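# Return a fallen circuit board onto both conveyor rails

## Task

A circuit board has slipped off one of the conveyor's two rails. Put it back so it lies flat on the ledges of both rails. Its components are only set in wet solder paste. Touching any component counts as failure, and every large component must finish standing upright within its marked outline.

## Robot and tools

Robot: two seven-joint xArm arms, left_arm and right_arm, each with a parallel two-finger gripper and a wrist camera. Calibrated base positions in the scene frame: left_arm (-0.049, +0.396, 0) m, right_arm (+0.033, -0.352, 0) m, both with almost no rotation (a yaw of about a degree at most).

Frames: the scene frame has its origin at table-top height, halfway between the nominal bases. +z points up, +x points out over the table, and left_arm sits on the +y side. Arm names do not match left and right in the images. Each arm reports its hand pose, velocities, Hand target and wrist-camera pose in its own base frame. Offsets are applied along that arm's own base axes, and rotations pivot about its Hand target position. Printed positions can be off by a few centimetres, more so at long reach. The gripper's fingers point along its +z axis and close along its y axis. end_effector_position is the point between the closed finger pads, about 2 cm short of the fingertips. Closing pushes the tips roughly 10 mm further along +z, mostly while the pads are still more than 40 mm apart.

execute_actions(actions, cameras): actions is a list of actions. Each action is a table of up to 15 rows, and each row is one 1/30 s control step. If a table is shorter than 15 rows, its last row repeats. Each row holds 14 numbers in [-1, 1]: dx, dy, dz, rx, ry, rz, opening for left_arm, then the same seven for right_arm. The six pose numbers are an offset, not a pose. Every row of an action is measured from that arm's Hand target as it was when the action began, not from the previous row. Repeating the same offset in a later action therefore moves the arm again. Scale: 1.0 equals 0.6 m or 180 degrees. rx, ry, rz together form one rotation vector. A translation longer than 1.0 may be shortened along its direction. The opening is absolute: +1 is fully open (0.084 m), -1 is closed. To hold an arm still, send six zeros and repeat its current opening, because 0 is itself an opening command. Images come back only if actions is empty or cameras names them ("all", a list of names, or []).

move(target, speed, blend, opening_speed, blocking, cameras): drives each gripper along a straight line. target is one 14-number row, or a list of up to 15 rows, in the same layout and scale as above. Every row is an offset from the Hand targets at the start of the move, not from the previous row. speed is in m/s (0.002 to 1, default 0.25), with turning capped at twice that value in rad/s. It can be one value or one value per target. blend, in metres, rounds corners between targets; 0 means a stop at each one. opening_speed, on the -1 to +1 scale per second with a minimum of 0.2, ramps the fingers. blocking=false returns after about 0.5 s while the motion continues. A move lasts at least 0.5 s and no more than 10 s. It does not avoid obstacles or the other arm, and faster moves lag, overshoot and strike harder. The result adds a move: line giving the outcome (done, off_target, moving, held, fault) and any limits, such as limits=paced (the pose was clipped) or limits=held (steps were withheld). An arm not named in the outcome finished within 3 mm and 2 degrees of its target. Neither done nor off_target tells you whether the gripper is touching something.

wait(seconds 0 to 10): lets time pass while the last commands are held. stop(): brakes a running move, which needs some distance. zoom_image(camera, region=[x0, y0, x1, y1]): enlarges part of the newest image from cam_high, cam_low, cam_left_wrist or cam_right_wrist. The region is in pixels, at most 504 by 504. All cameras give 672x504 images. clear_fault(arm): resets a reported torque fault on left_arm or right_arm. read_manual(section="licences"): returns the licence text. finished_scene(scene): ends the scene; it cannot be undone.

Motion details: at each step the commanded pose is clipped to within 70 mm and 16 degrees of the measured pose. Hand target in a result is the last pose commanded after that clip, and later offsets count from it. A gripper often stops short of its target. Any next command, even all zeros, asks for the target again; if the gripper still falls short, send the remaining gap as an offset. A blocked arm keeps pushing. To end the push, command the target back beyond the gripper's actual position. Large wrist rotations can swing the elbow.

Results: end_effector_position (m), end_effector_quat_wxyz, and linear and angular velocities. Joint velocities may read "within noise", in which case the end-effector velocities are left out. Joint torques include the arm's own weight and carry offsets and noise. grip_measured uses the opening scale. Tool commands shows the current finger commands.

Gripping: to hold something, command an opening well below grip_measured; the lower the command, the firmer the squeeze, up to about 24 N per pad. A fast close can squeeze harder than that.

Faults and heat: contact torque reaching a joint's limit causes a torque fault. The limits in N m are waist 41.8, shoulder 42, upper arm roll 26.7, elbow 26.7, forearm roll 26.7, wrist pitch 14.4, wrist roll 15. A torque fault also follows one second at the torque limit or long overload. The arm then stays stopped until clear_fault. A MOTOR HOT line appears at 65 °C. At 80 °C the arm is braked for 30 to 60 s or longer. Holding loads, keeping an arm stretched out or pushing against an unreachable pose all heat the motors.

Avoid: touching any component on the board; dropping the board or letting go while it is still moving; anything leaving the table; hard hits or pushes on the rails, table or other fixed objects; and contact between the two arms. A gripper closing on the other arm's fingers also counts as arm-to-arm contact. The clearance check holds back some commands that bring the arms too close, but it does not always prevent contact.

Each tool is called after "Request:" as name(argument=value, ...) on one line, values as JSON.

## Session

Request:
execute_actions(actions=[])

Scene clock: 0.00 s.
left_arm: end_effector_position=(+0.0803, -0.3974, +0.1479) grip_measured=+1.00 end_effector_quat_wxyz=(+0.008, +0.703, +0.029, +0.711) | right_arm: end_effector_position=(+0.1730, -0.1265, +0.1585) grip_measured=+1.00 end_effector_quat_wxyz=(-0.171, +0.209, +0.961, -0.063)
Joint positions: left_arm=[0.246 -0.847 -2.188 0.927 0.753 1.295 -2.513 0.084] | right_arm=[-1.232 -0.785 0.759 0.417 0.245 1.317 2.77 0.084]
Joint velocities: within noise
Joint torques (N m): no reading
Hand target: left_arm +0.0803, -0.3974, +0.1479; +0.008, +0.703, +0.029, +0.711 | right_arm +0.1730, -0.1265, +0.1585; -0.171, +0.209, +0.961, -0.063
Tool commands: left_gripper/opening=+1.0 right_gripper/opening=+1.0

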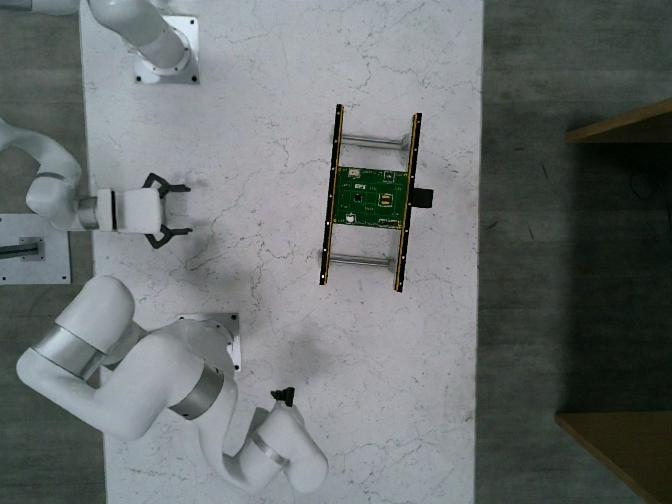

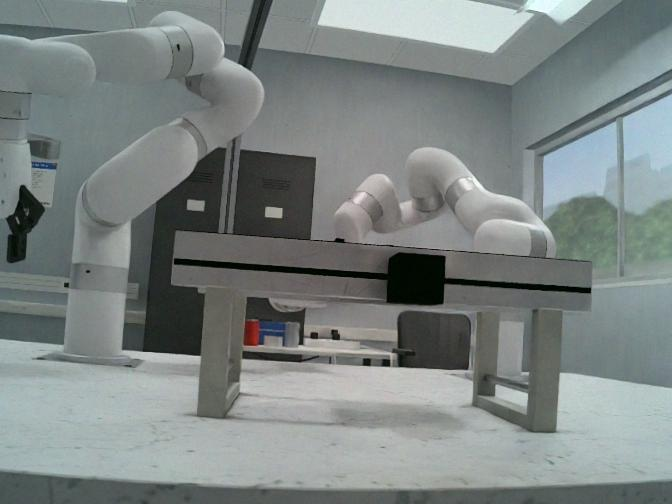

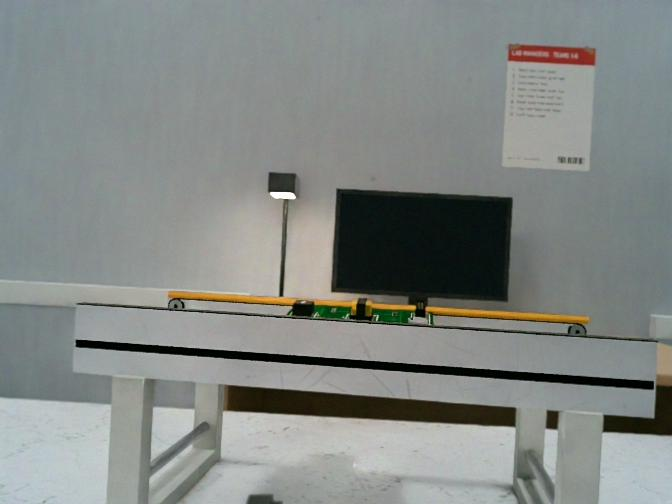

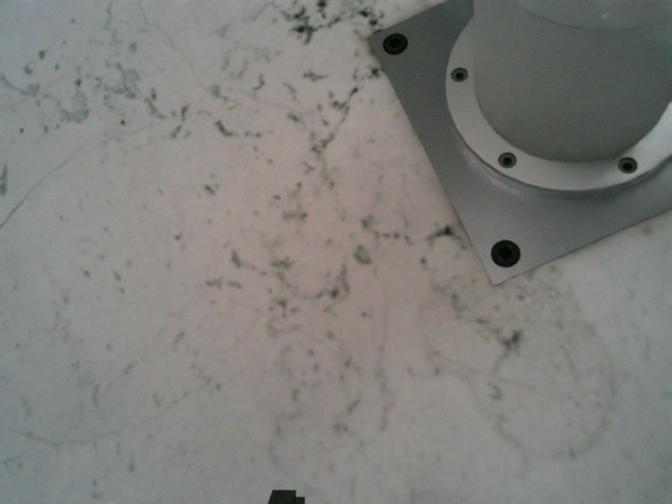

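Request:
zoom_image(camera="cam_high", region=[300, 90, 450, 300])

Request:
zoom_image(camera="cam_high", region=[320, 155, 420, 240])

Request:
zoom_image(camera="cam_left_wrist", region=[200, 260, 500, 360])

Scaled by 2.400 from the camera's 672x504 image, which has a finer 960x720 frame.

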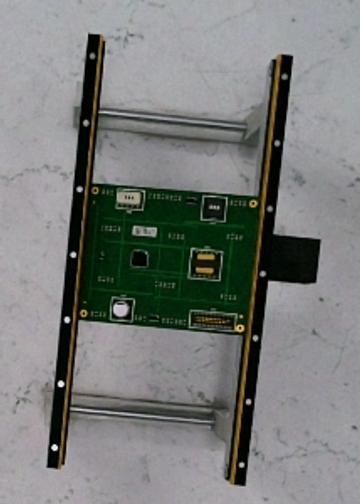

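Scaled by 5.040 from the camera's 672x504 image, which has a finer 960x720 frame.

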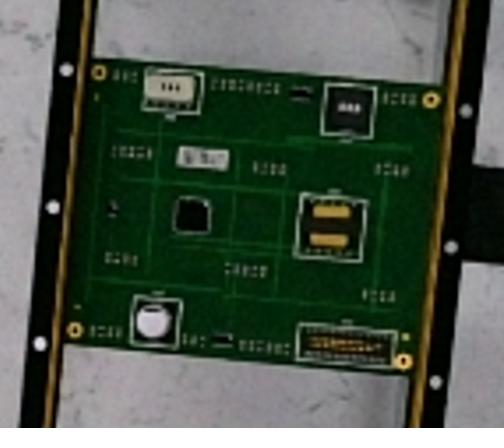

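Scaled by 1.680 from the camera's 672x504 image, which has a finer 960x720 frame.

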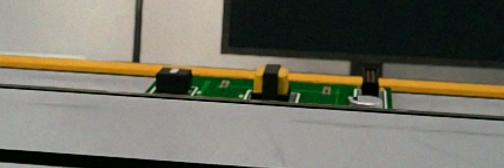

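Request:
move(target=[[0,0,0.42,0,0.15,0,1,0,0,0,0,0,0,1],[0.615,0,0.42,0,0.5,0,1,0,0,0.1,0,0,0,1]], blend=0.1, speed=0.4, cameras=["all"])

Scene clock: 56.40 s.
left_arm: end_effector_position=(+0.4488, -0.3970, +0.3995) grip_measured=+1.00 end_effector_quat_wxyz=(-0.007, +1.000, +0.026, +0.013) | right_arm: end_effector_position=(+0.1730, -0.1265, +0.2185) grip_measured=+1.00 end_effector_quat_wxyz=(-0.171, +0.209, +0.961, -0.063)
Joint positions: left_arm=[-0.46 0.917 -1.536 2.707 1.266 2.139 -1.017 0.084] | right_arm=[-1.235 -0.844 0.667 0.547 0.186 1.503 2.728 0.084]
Joint torques (N m): left_arm=[-2.82 -29.88 -1.77 6.61 2.97 -0.55 1.6] | right_arm=[-5.26 -9.62 -7.06 13.1 -3.6 -0.23 -1.4]
Hand target: left_arm +0.4493, -0.3974, +0.3999; -0.015, +1.000, +0.026, +0.006 | right_arm +0.1730, -0.1265, +0.2185; -0.171, +0.209, +0.961, -0.063
Off the commanded pose: left_arm 0.001 m, 1 deg | right_arm 0.000 m, 0 deg.
elbow stopped short (left arm): the move would have taken joint 4 (elbow) straighter than the controller allows.
move: done; limits=paced

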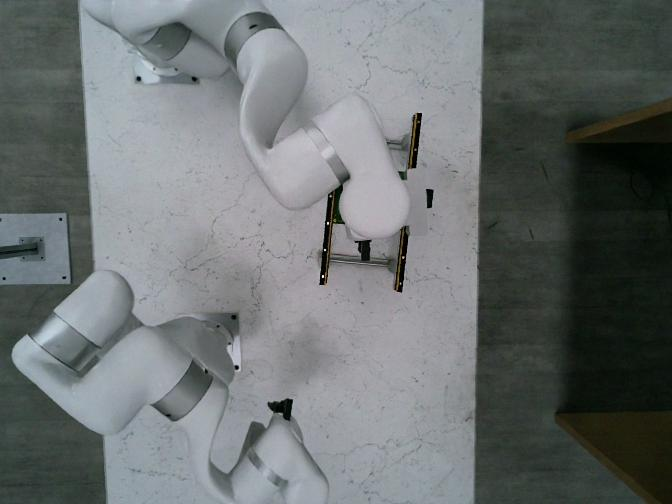

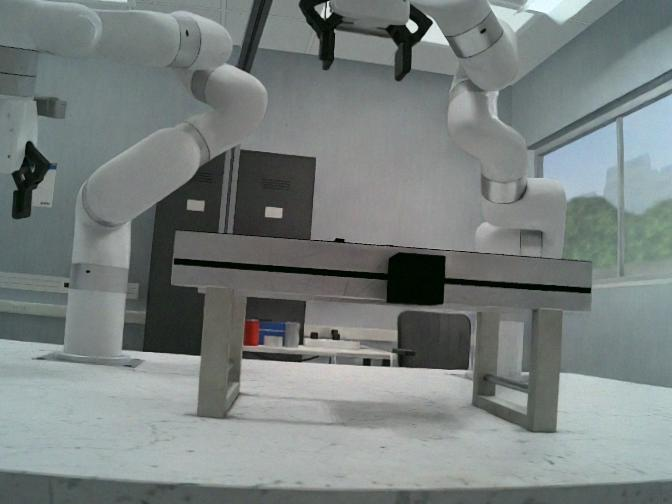

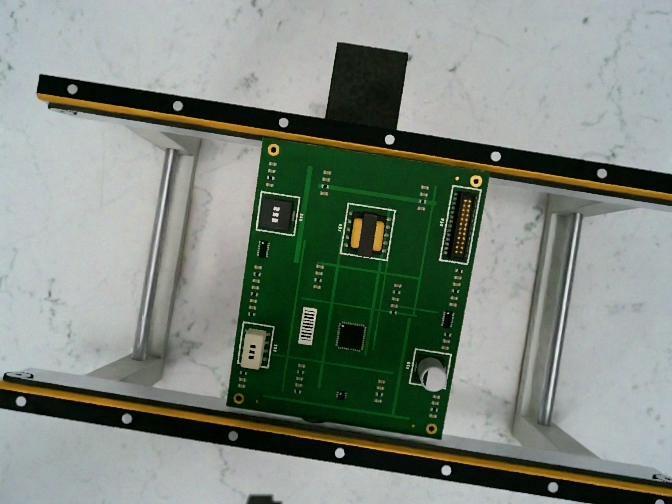

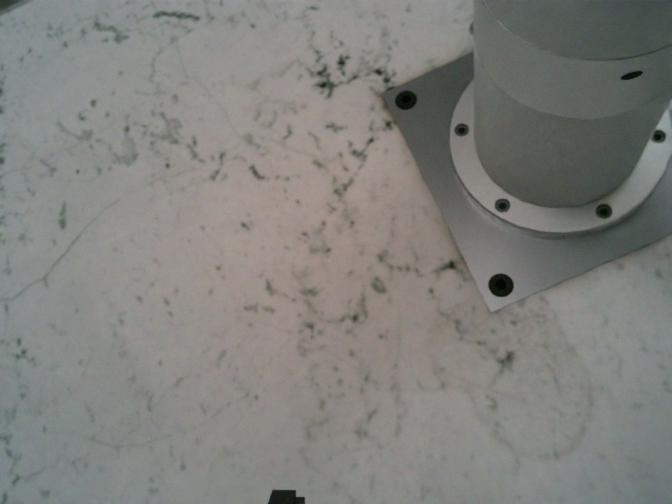

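Request:
zoom_image(camera="cam_left_wrist", region=[200, 340, 480, 500])

Request:
zoom_image(camera="cam_left_wrist", region=[230, 90, 530, 260])

Scaled by 1.800 from the camera's 672x504 image, which has a finer 960x720 frame.

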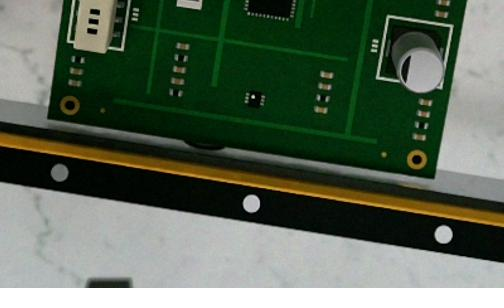

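Scaled by 1.680 from the camera's 672x504 image, which has a finer 960x720 frame.

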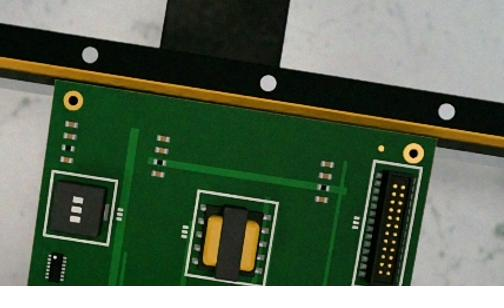

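Request:
move(target=[[0,0,0,0,0,0,1,0.25,0.2,0.2,0.386,0.188,-0.358,-1],[0,0,0,0,0,0,1,0.411,0.363,-0.048,0.386,0.188,-0.358,-1]], blend=0.05, speed=0.4, cameras=["all"])

Scene clock: 138.53 s.
left_arm: end_effector_position=(+0.4489, -0.3970, +0.3995) grip_measured=+1.00 end_effector_quat_wxyz=(-0.007, +1.000, +0.026, +0.013) | right_arm: end_effector_position=(+0.4196, +0.0913, +0.1897) grip_measured=-1.00 end_effector_quat_wxyz=(+0.500, -0.500, -0.499, -0.500)
Joint positions: left_arm=[-0.46 0.917 -1.536 2.707 1.266 2.139 -1.017 0.084] | right_arm=[-1.19 0.629 0.869 0.945 0.969 1.413 3.799 0]
Joint torques (N m): left_arm=[-2.87 -29.74 -1.83 6.66 2.95 -0.77 1.57] | right_arm=[4.77 -15.24 5.32 9.5 -1.36 0.6 1]
Hand target: left_arm +0.4489, -0.3970, +0.3995; -0.007, +1.000, +0.026, +0.013 (not the last commanded pose) | right_arm +0.4196, +0.0913, +0.1897; +0.500, -0.500, -0.499, -0.500
Off the commanded pose: left_arm 0.001 m, 1 deg | right_arm 0.000 m, 0 deg.
move: done; limits=paced

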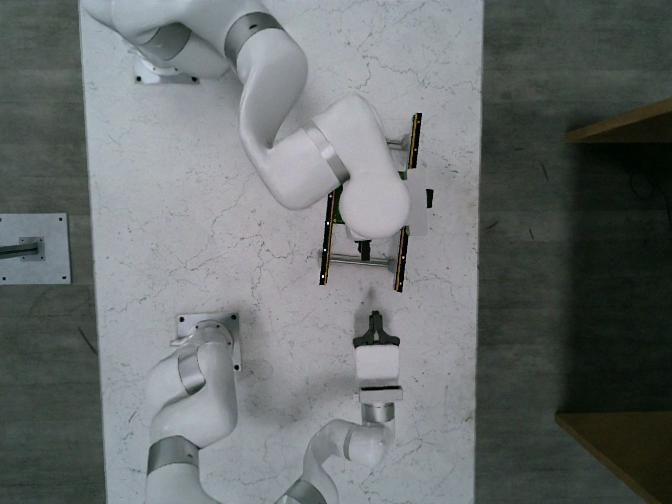

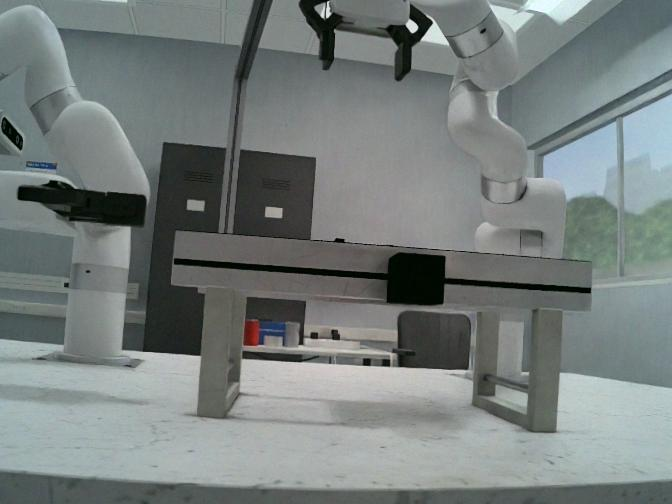

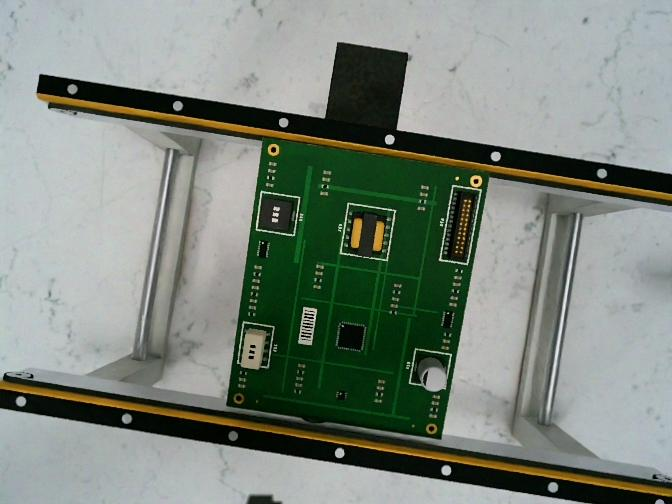

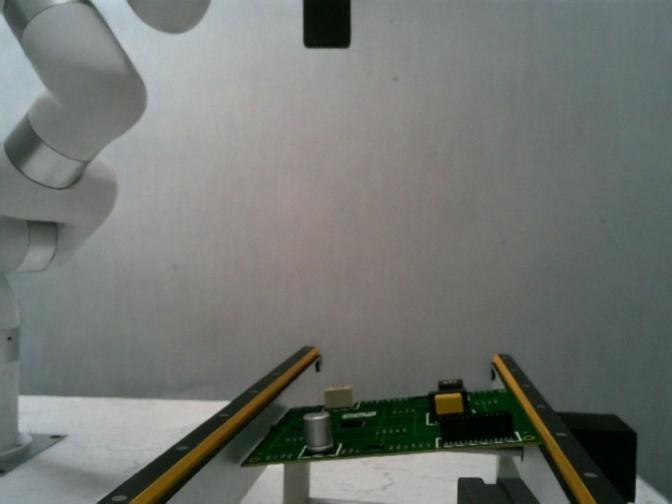

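Request:
zoom_image(camera="cam_right_wrist", region=[220, 340, 640, 504])

Request:
zoom_image(camera="cam_right_wrist", region=[100, 340, 330, 504])

Scaled by 1.200 from the camera's 672x504 image, which has a finer 960x720 frame.

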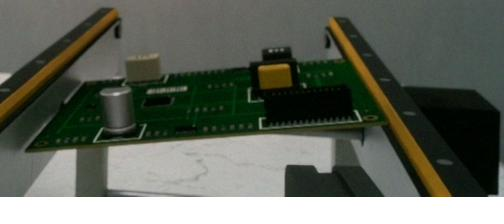

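Scaled by 2.191 from the camera's 672x504 image, which has a finer 960x720 frame.

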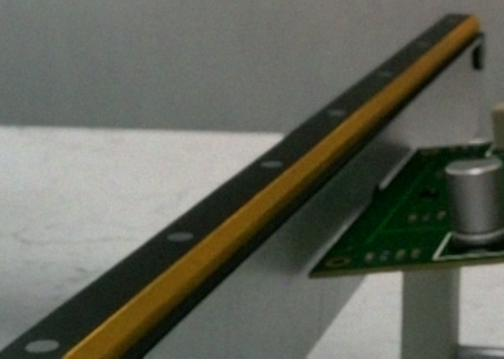

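Request:
move(target=[-0.06,0,-0.217,0,0,0,1,-0.02,0.13,0.03,-0.11,0,0,-1], speed=0.3, cameras=["cam_left_wrist","cam_right_wrist"])

Request:
zoom_image(camera="cam_left_wrist", region=[160, 250, 500, 500])

Request:
zoom_image(camera="cam_right_wrist", region=[80, 200, 400, 500])

Scene clock: 165.80 s.
left_arm: end_effector_position=(+0.4128, -0.3970, +0.2694) grip_measured=+1.00 end_effector_quat_wxyz=(-0.007, +1.000, +0.026, +0.013) | right_arm: end_effector_position=(+0.4077, +0.1693, +0.2077) grip_measured=-1.00 end_effector_quat_wxyz=(-0.406, +0.579, +0.578, +0.407)
Joint positions: left_arm=[0.116 1.119 -1.773 1.741 1.175 1.835 -1.432 0.084] | right_arm=[-1.165 0.168 1.067 0.791 1.161 1.272 3.903 0]
Joint torques (N m): left_arm=[2.6 -23 -18.15 3.05 2.9 -4.26 -1.74] | right_arm=[-4.81 -23.41 4.39 7.92 4.25 2.23 1.15]
Hand target: left_arm +0.4129, -0.3970, +0.2693; -0.007, +1.000, +0.026, +0.013 | right_arm +0.4076, +0.1693, +0.2077; -0.406, +0.579, +0.578, +0.407
Off the commanded pose: left_arm 0.000 m, 0 deg | right_arm 0.000 m, 0 deg.
move: done
Images, in order (width x height): cam_left_wrist 672x504, cam_right_wrist 672x504.

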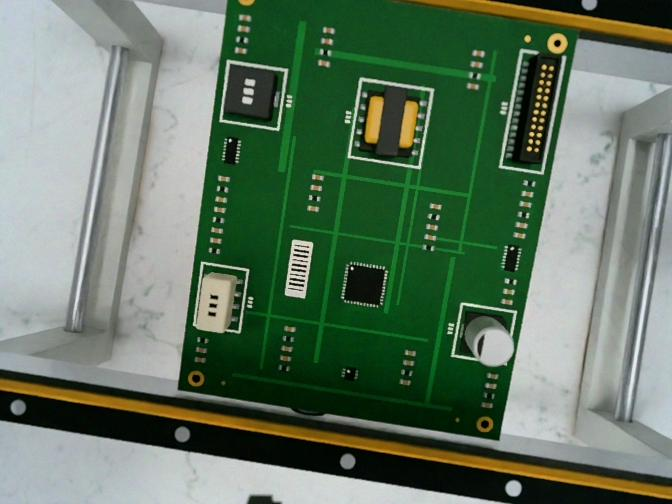

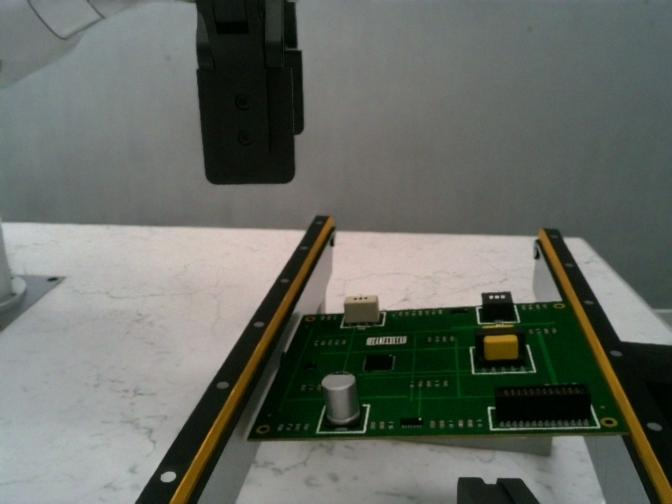

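Scaled by 1.482 from the camera's 672x504 image, which has a finer 960x720 frame.

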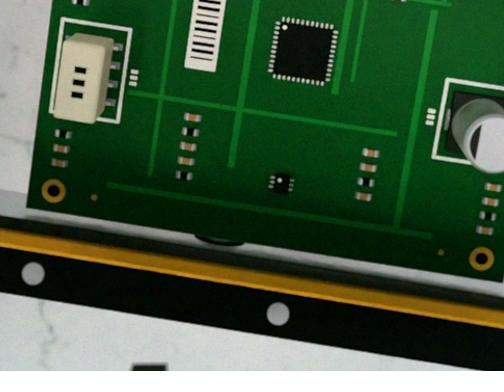

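Scaled by 1.575 from the camera's 672x504 image, which has a finer 960x720 frame.

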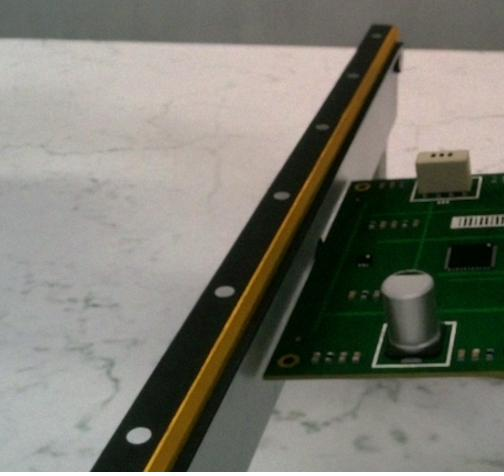

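Request:
move(target=[[0.03,0.15,0.2,0,0,0,-0.4,-0.026,-0.097,0,0.1062,-0.0596,-0.0308,-0.4],[0.18,0.447,0.08,-0.3714,-0.4151,-0.4657,-0.4,-0.026,-0.097,0,0.1062,-0.0596,-0.0308,-0.4]], blend=0.05, speed=0.4, cameras=["all"])

Scene clock: 418.87 s.
left_arm: end_effector_position=(+0.5208, -0.1288, +0.3173) grip_measured=-0.42 end_effector_quat_wxyz=(+0.483, +0.429, -0.562, +0.517) | right_arm: end_effector_position=(+0.3920, +0.1111, +0.2077) grip_measured=-0.42 end_effector_quat_wxyz=(-0.421, +0.490, +0.509, +0.568)
Joint positions: left_arm=[1.072 2.094 -2.034 1.344 0.664 1.246 1.196 0.026] | right_arm=[-1.308 0.393 0.956 0.718 1.189 1.423 3.528 0.026]
Joint torques (N m): left_arm=[-2.82 -30.83 -17.7 -7.36 -4.01 0.33 1.58] | right_arm=[-4.91 -8.64 2.54 9.99 -1.53 3.22 -1.34]
Hand target: left_arm +0.5209, -0.1288, +0.3173; +0.483, +0.429, -0.562, +0.517 | right_arm +0.3920, +0.1111, +0.2077; -0.421, +0.490, +0.509, +0.568
Off the commanded pose: left_arm 0.000 m, 0 deg | right_arm 0.000 m, 0 deg.
move: done

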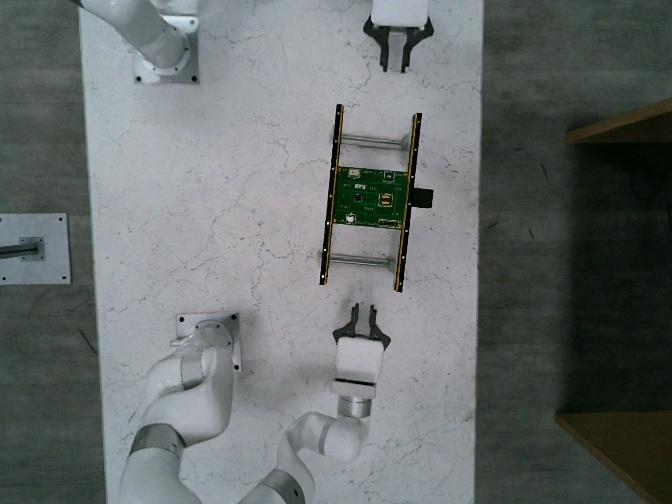

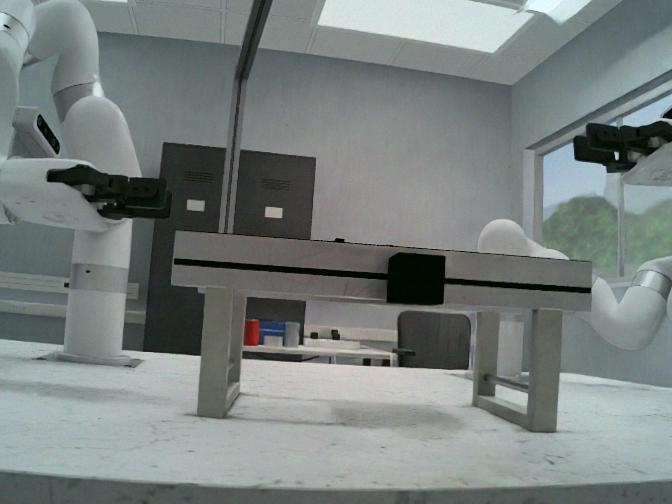

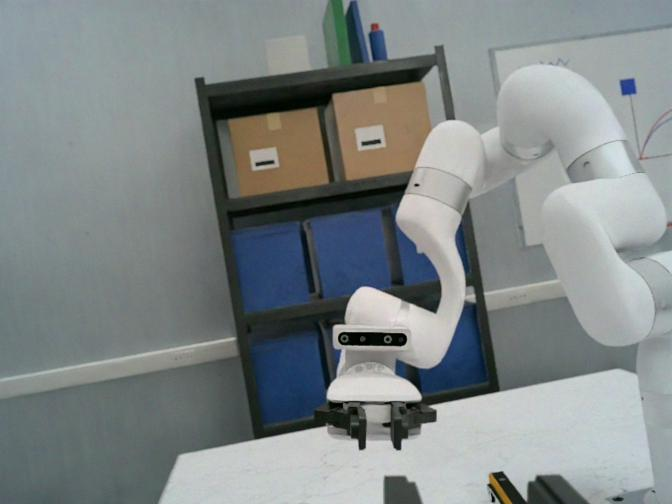

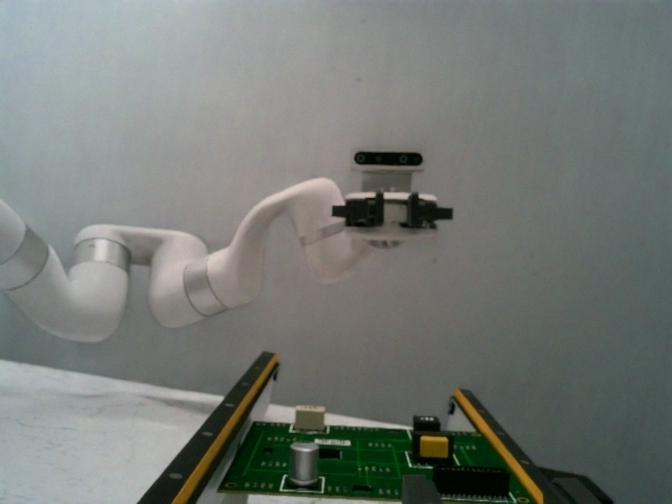

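Request:
move(target=[[0.003,0.025,-0.3255,0,0,0,-0.4,0,0,-0.143,0,0,0,-0.4],[0,0,-0.3255,0,0,0,-0.4,0.0,0,-0.143,0,0,0,-0.4]], speed=0.25, cameras=["all"])

Request:
zoom_image(camera="cam_right_wrist", region=[140, 180, 640, 504])

Request:
zoom_image(camera="cam_left_wrist", region=[140, 180, 640, 504])

Scene clock: 442.57 s.
left_arm: end_effector_position=(+0.5209, -0.1288, +0.1220) grip_measured=-0.42 end_effector_quat_wxyz=(+0.483, +0.429, -0.562, +0.517) | right_arm: end_effector_position=(+0.3920, +0.1111, +0.1219) grip_measured=-0.42 end_effector_quat_wxyz=(-0.421, +0.490, +0.509, +0.568)
Joint positions: left_arm=[1.239 2.098 -1.586 1.41 0.553 1.209 1.638 0.026] | right_arm=[-1.17 0.698 0.802 0.778 1.065 1.239 3.403 0.026]
Joint torques (N m): left_arm=[-3.09 1.27 -13.01 -15.36 1.42 -2.31 -1.64] | right_arm=[4.82 -14.81 4.93 7.48 -1.87 0.89 -1.35]
Hand target: left_arm +0.5209, -0.1288, +0.1220; +0.483, +0.429, -0.562, +0.517 | right_arm +0.3920, +0.1111, +0.1219; -0.421, +0.490, +0.509, +0.568
Off the commanded pose: left_arm 0.000 m, 0 deg | right_arm 0.000 m, 0 deg.
joint sent to its limit (left arm) — joint 2 (shoulder), upper limit. The joint targets still meet the commanded pose.
move: done

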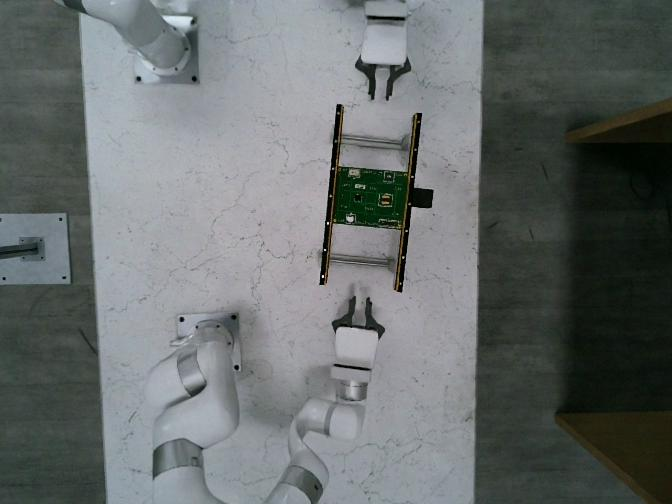

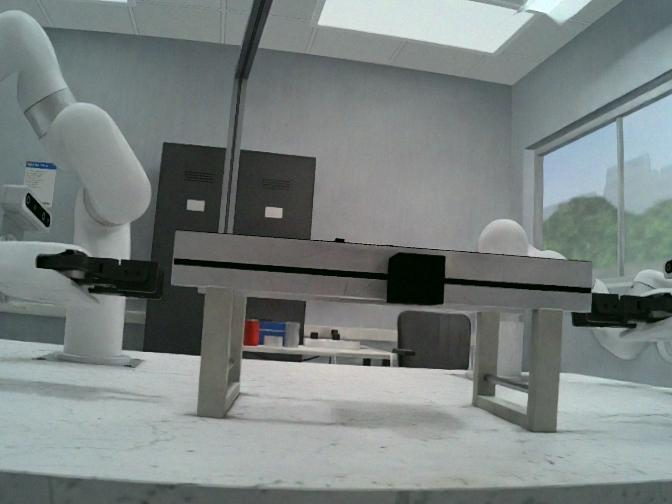

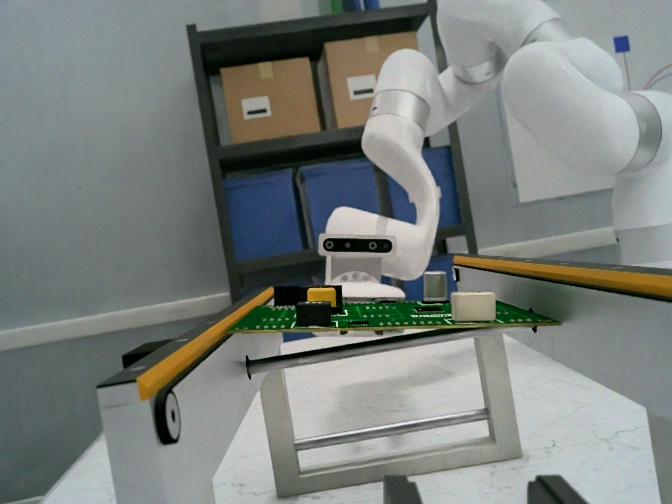

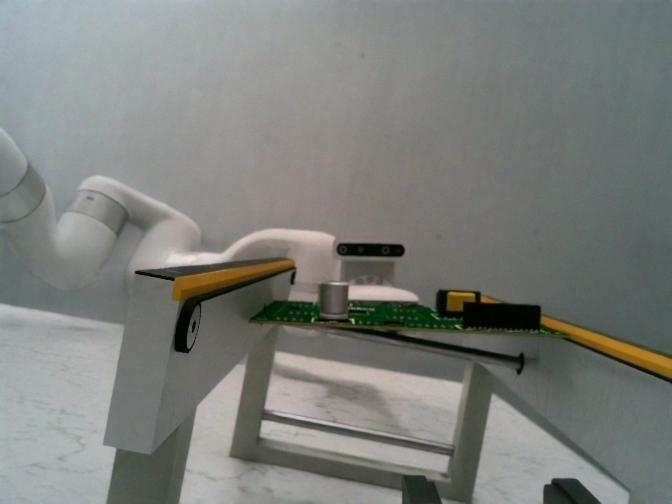

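Scaled by 1.008 from the camera's 672x504 image, which has a finer 960x720 frame.

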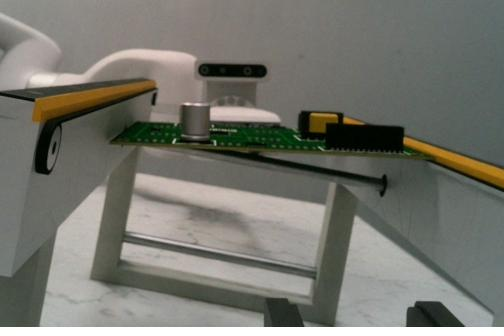

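Scaled by 1.008 from the camera's 672x504 image, which has a finer 960x720 frame.

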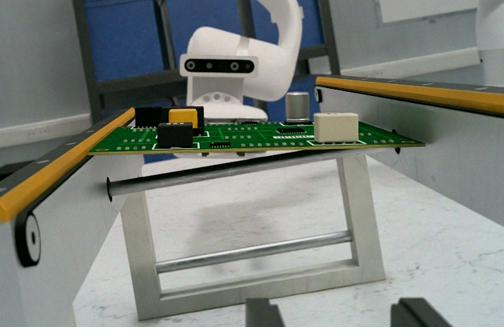

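Request:
move(target=[-0.0204,-0.259,0,0.0013,0.0127,0,-0.4,0.030,0.258,0,0.0016,0.0127,0,-0.4], speed=0.2, cameras=["all"])

Request:
zoom_image(camera="cam_right_wrist", region=[140, 180, 640, 504])

Request:
zoom_image(camera="cam_left_wrist", region=[140, 180, 640, 504])

Scene clock: 484.40 s.
left_arm: end_effector_position=(+0.5086, -0.2842, +0.1220) grip_measured=-0.42 end_effector_quat_wxyz=(+0.494, +0.440, -0.553, +0.507) | right_arm: end_effector_position=(+0.4100, +0.2659, +0.1219) grip_measured=-0.42 end_effector_quat_wxyz=(-0.432, +0.500, +0.499, +0.560)
Joint positions: left_arm=[1.009 2.097 -1.514 1.282 0.607 0.834 1.569 0.026] | right_arm=[-0.876 0.811 0.962 0.785 1.432 0.947 3.292 0.026]
Joint torques (N m): left_arm=[-2.81 -16.75 -19.77 -7.96 2.46 -2.38 -1.66] | right_arm=[4.64 -13.81 9.28 7.26 3.35 0.95 -1.23]
Hand target: left_arm +0.5086, -0.2842, +0.1220; +0.493, +0.440, -0.553, +0.507 | right_arm +0.4100, +0.2659, +0.1219; -0.432, +0.500, +0.499, +0.560
Off the commanded pose: left_arm 0.000 m, 0 deg | right_arm 0.000 m, 0 deg.
move: done

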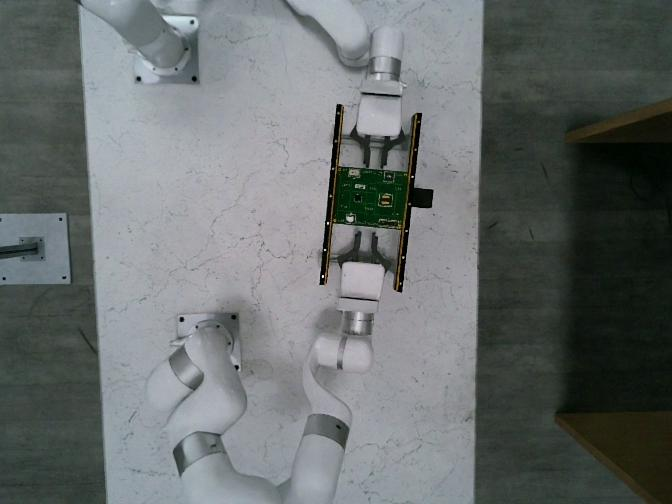

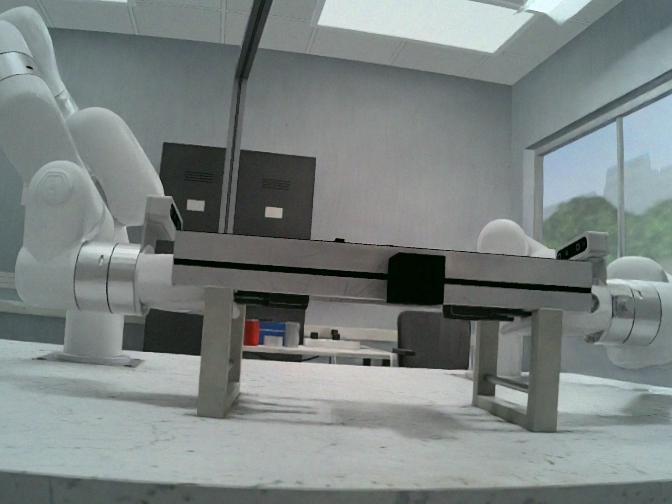

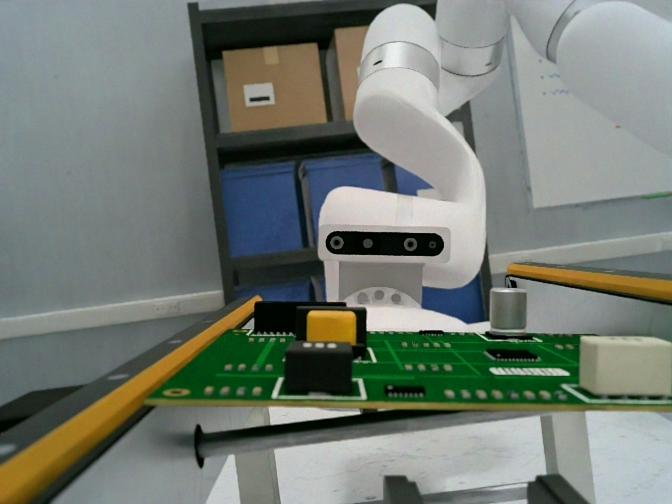

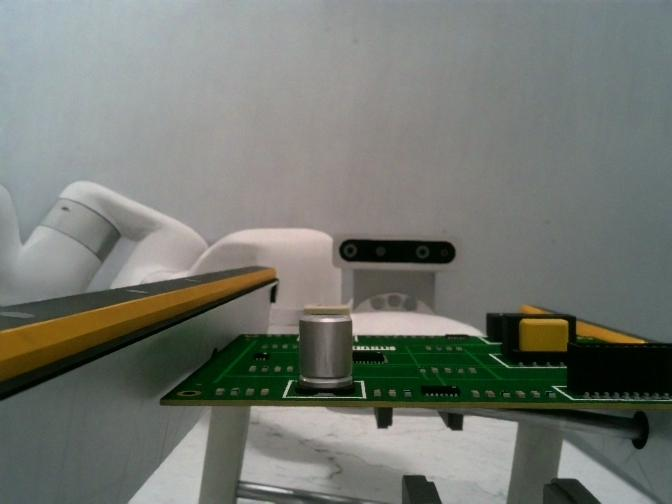

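Scaled by 1.008 from the camera's 672x504 image, which has a finer 960x720 frame.

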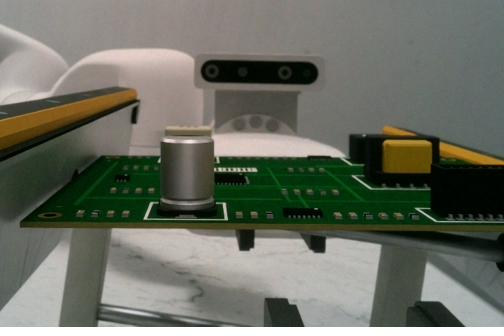

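Scaled by 1.008 from the camera's 672x504 image, which has a finer 960x720 frame.

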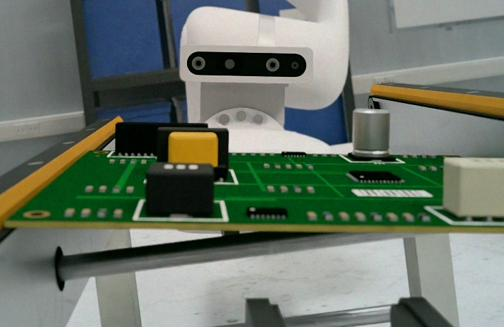

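Request:
move(target=[[-0.0065,-0.0647,0,0,0,0,-0.4,0.0083,0.0645,0,0,0,0,-0.4],[-0.0065,-0.0647,0.0167,0,0,0,-0.4,0.0083,0.0645,0.0167,0,0,0,-0.4]], speed=0.1, cameras=["all"])

Request:
zoom_image(camera="cam_right_wrist", region=[0, 300, 500, 504])

Request:
zoom_image(camera="cam_left_wrist", region=[0, 300, 500, 504])

Scene clock: 533.70 s.
left_arm: end_effector_position=(+0.5047, -0.3230, +0.1320) grip_measured=-0.42 end_effector_quat_wxyz=(+0.493, +0.440, -0.553, +0.507) | right_arm: end_effector_position=(+0.4150, +0.3046, +0.1318) grip_measured=-0.42 end_effector_quat_wxyz=(-0.432, +0.500, +0.499, +0.560)
Joint positions: left_arm=[0.923 2.085 -1.525 1.272 0.621 0.745 1.541 0.026] | right_arm=[-0.799 0.831 1.01 0.818 1.528 0.883 3.268 0.026]
Joint torques (N m): left_arm=[-2.68 -25.49 -19.87 -15.4 -2.93 -2.47 -1.68] | right_arm=[-5.27 -33.35 11.2 2.93 3.07 3.57 1.02]
Hand target: left_arm +0.5047, -0.3230, +0.1321; +0.493, +0.440, -0.553, +0.507 | right_arm +0.4150, +0.3046, +0.1319; -0.432, +0.500, +0.499, +0.560
Off the commanded pose: left_arm 0.000 m, 0 deg | right_arm 0.000 m, 0 deg.
move: done

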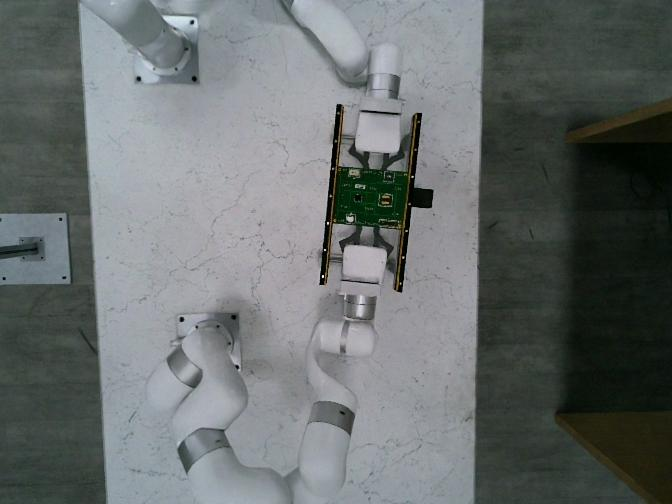

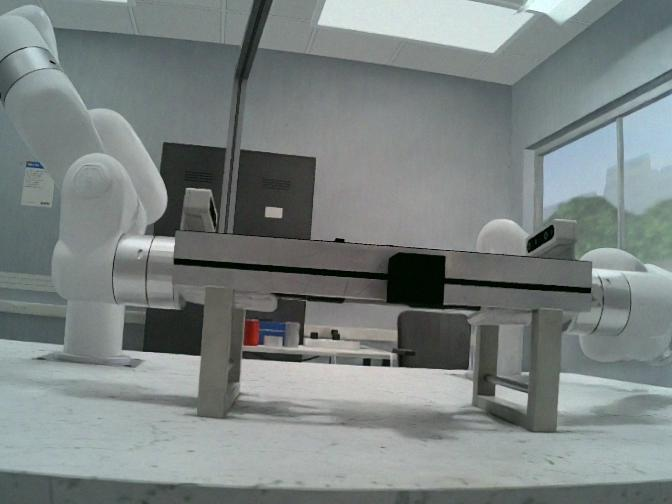

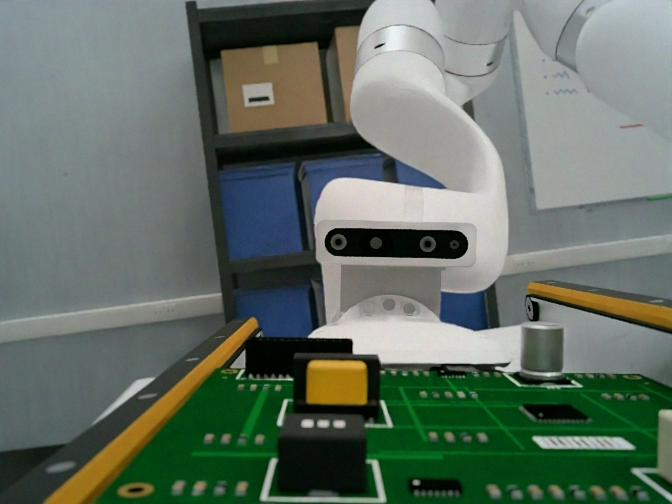

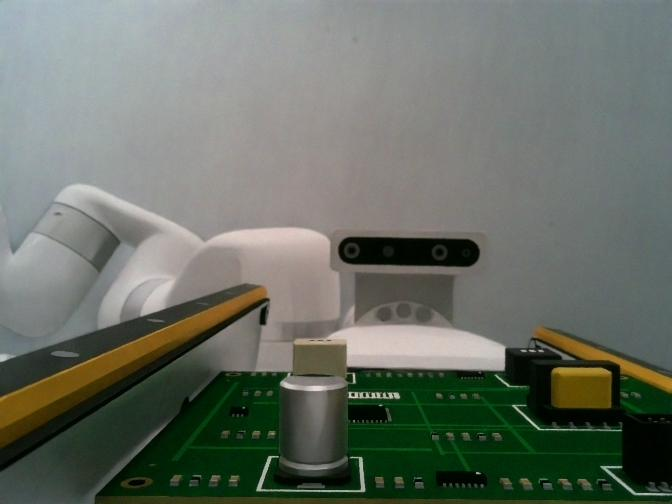

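Scaled by 1.008 from the camera's 672x504 image, which has a finer 960x720 frame.

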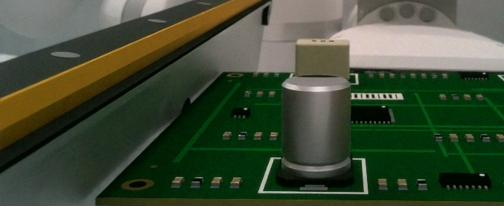

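Scaled by 1.008 from the camera's 672x504 image, which has a finer 960x720 frame.

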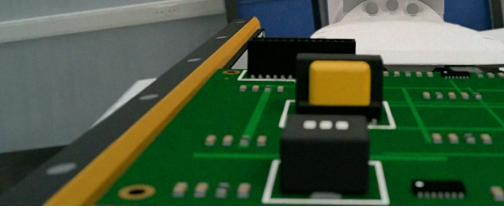

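Request:
move(target=[0,0,0.0117,0,0,0,-0.4,0,0,0.0117,0,0,0,-0.4], speed=0.015, cameras=["cam_left_wrist","cam_right_wrist"])

Scene clock: 542.80 s.
left_arm: end_effector_position=(+0.5047, -0.3230, +0.1391) grip_measured=-0.42 end_effector_quat_wxyz=(+0.493, +0.440, -0.553, +0.507) | right_arm: end_effector_position=(+0.4150, +0.3046, +0.1389) grip_measured=-0.42 end_effector_quat_wxyz=(-0.432, +0.500, +0.499, +0.560)
Joint positions: left_arm=[0.922 2.076 -1.532 1.264 0.619 0.741 1.529 0.026] | right_arm=[-0.811 0.811 1.026 0.81 1.534 0.886 3.281 0.026]
Joint torques (N m): left_arm=[-2.93 -25.84 -20.19 -15.34 -3.08 -2.52 -1.61] | right_arm=[-5.46 -33.15 11.85 3.48 2.91 3.87 1.03]
Hand target: left_arm +0.5047, -0.3230, +0.1391; +0.493, +0.440, -0.553, +0.507 | right_arm +0.4150, +0.3046, +0.1389; -0.432, +0.500, +0.499, +0.560
Off the commanded pose: left_arm 0.000 m, 0 deg | right_arm 0.000 m, 0 deg.
move: done
Images, in order (width x height): cam_left_wrist 672x504, cam_right_wrist 672x504.

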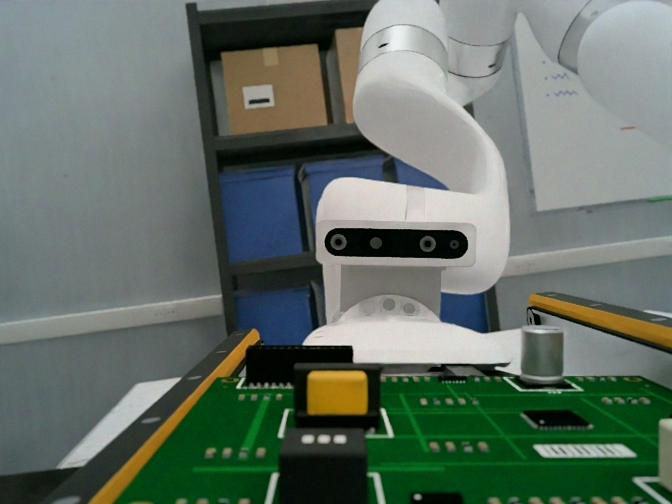

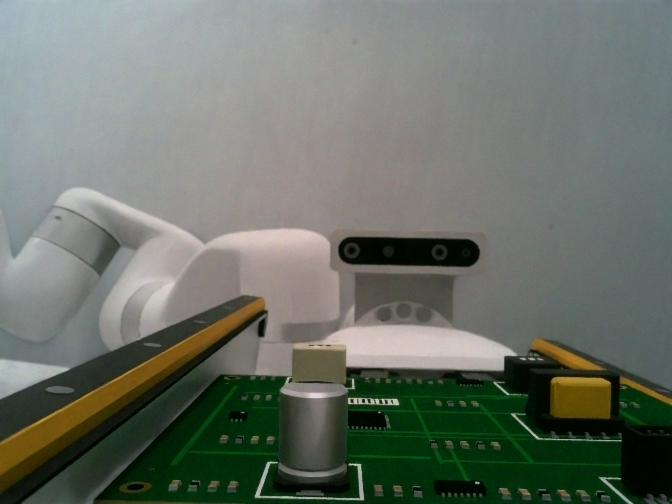

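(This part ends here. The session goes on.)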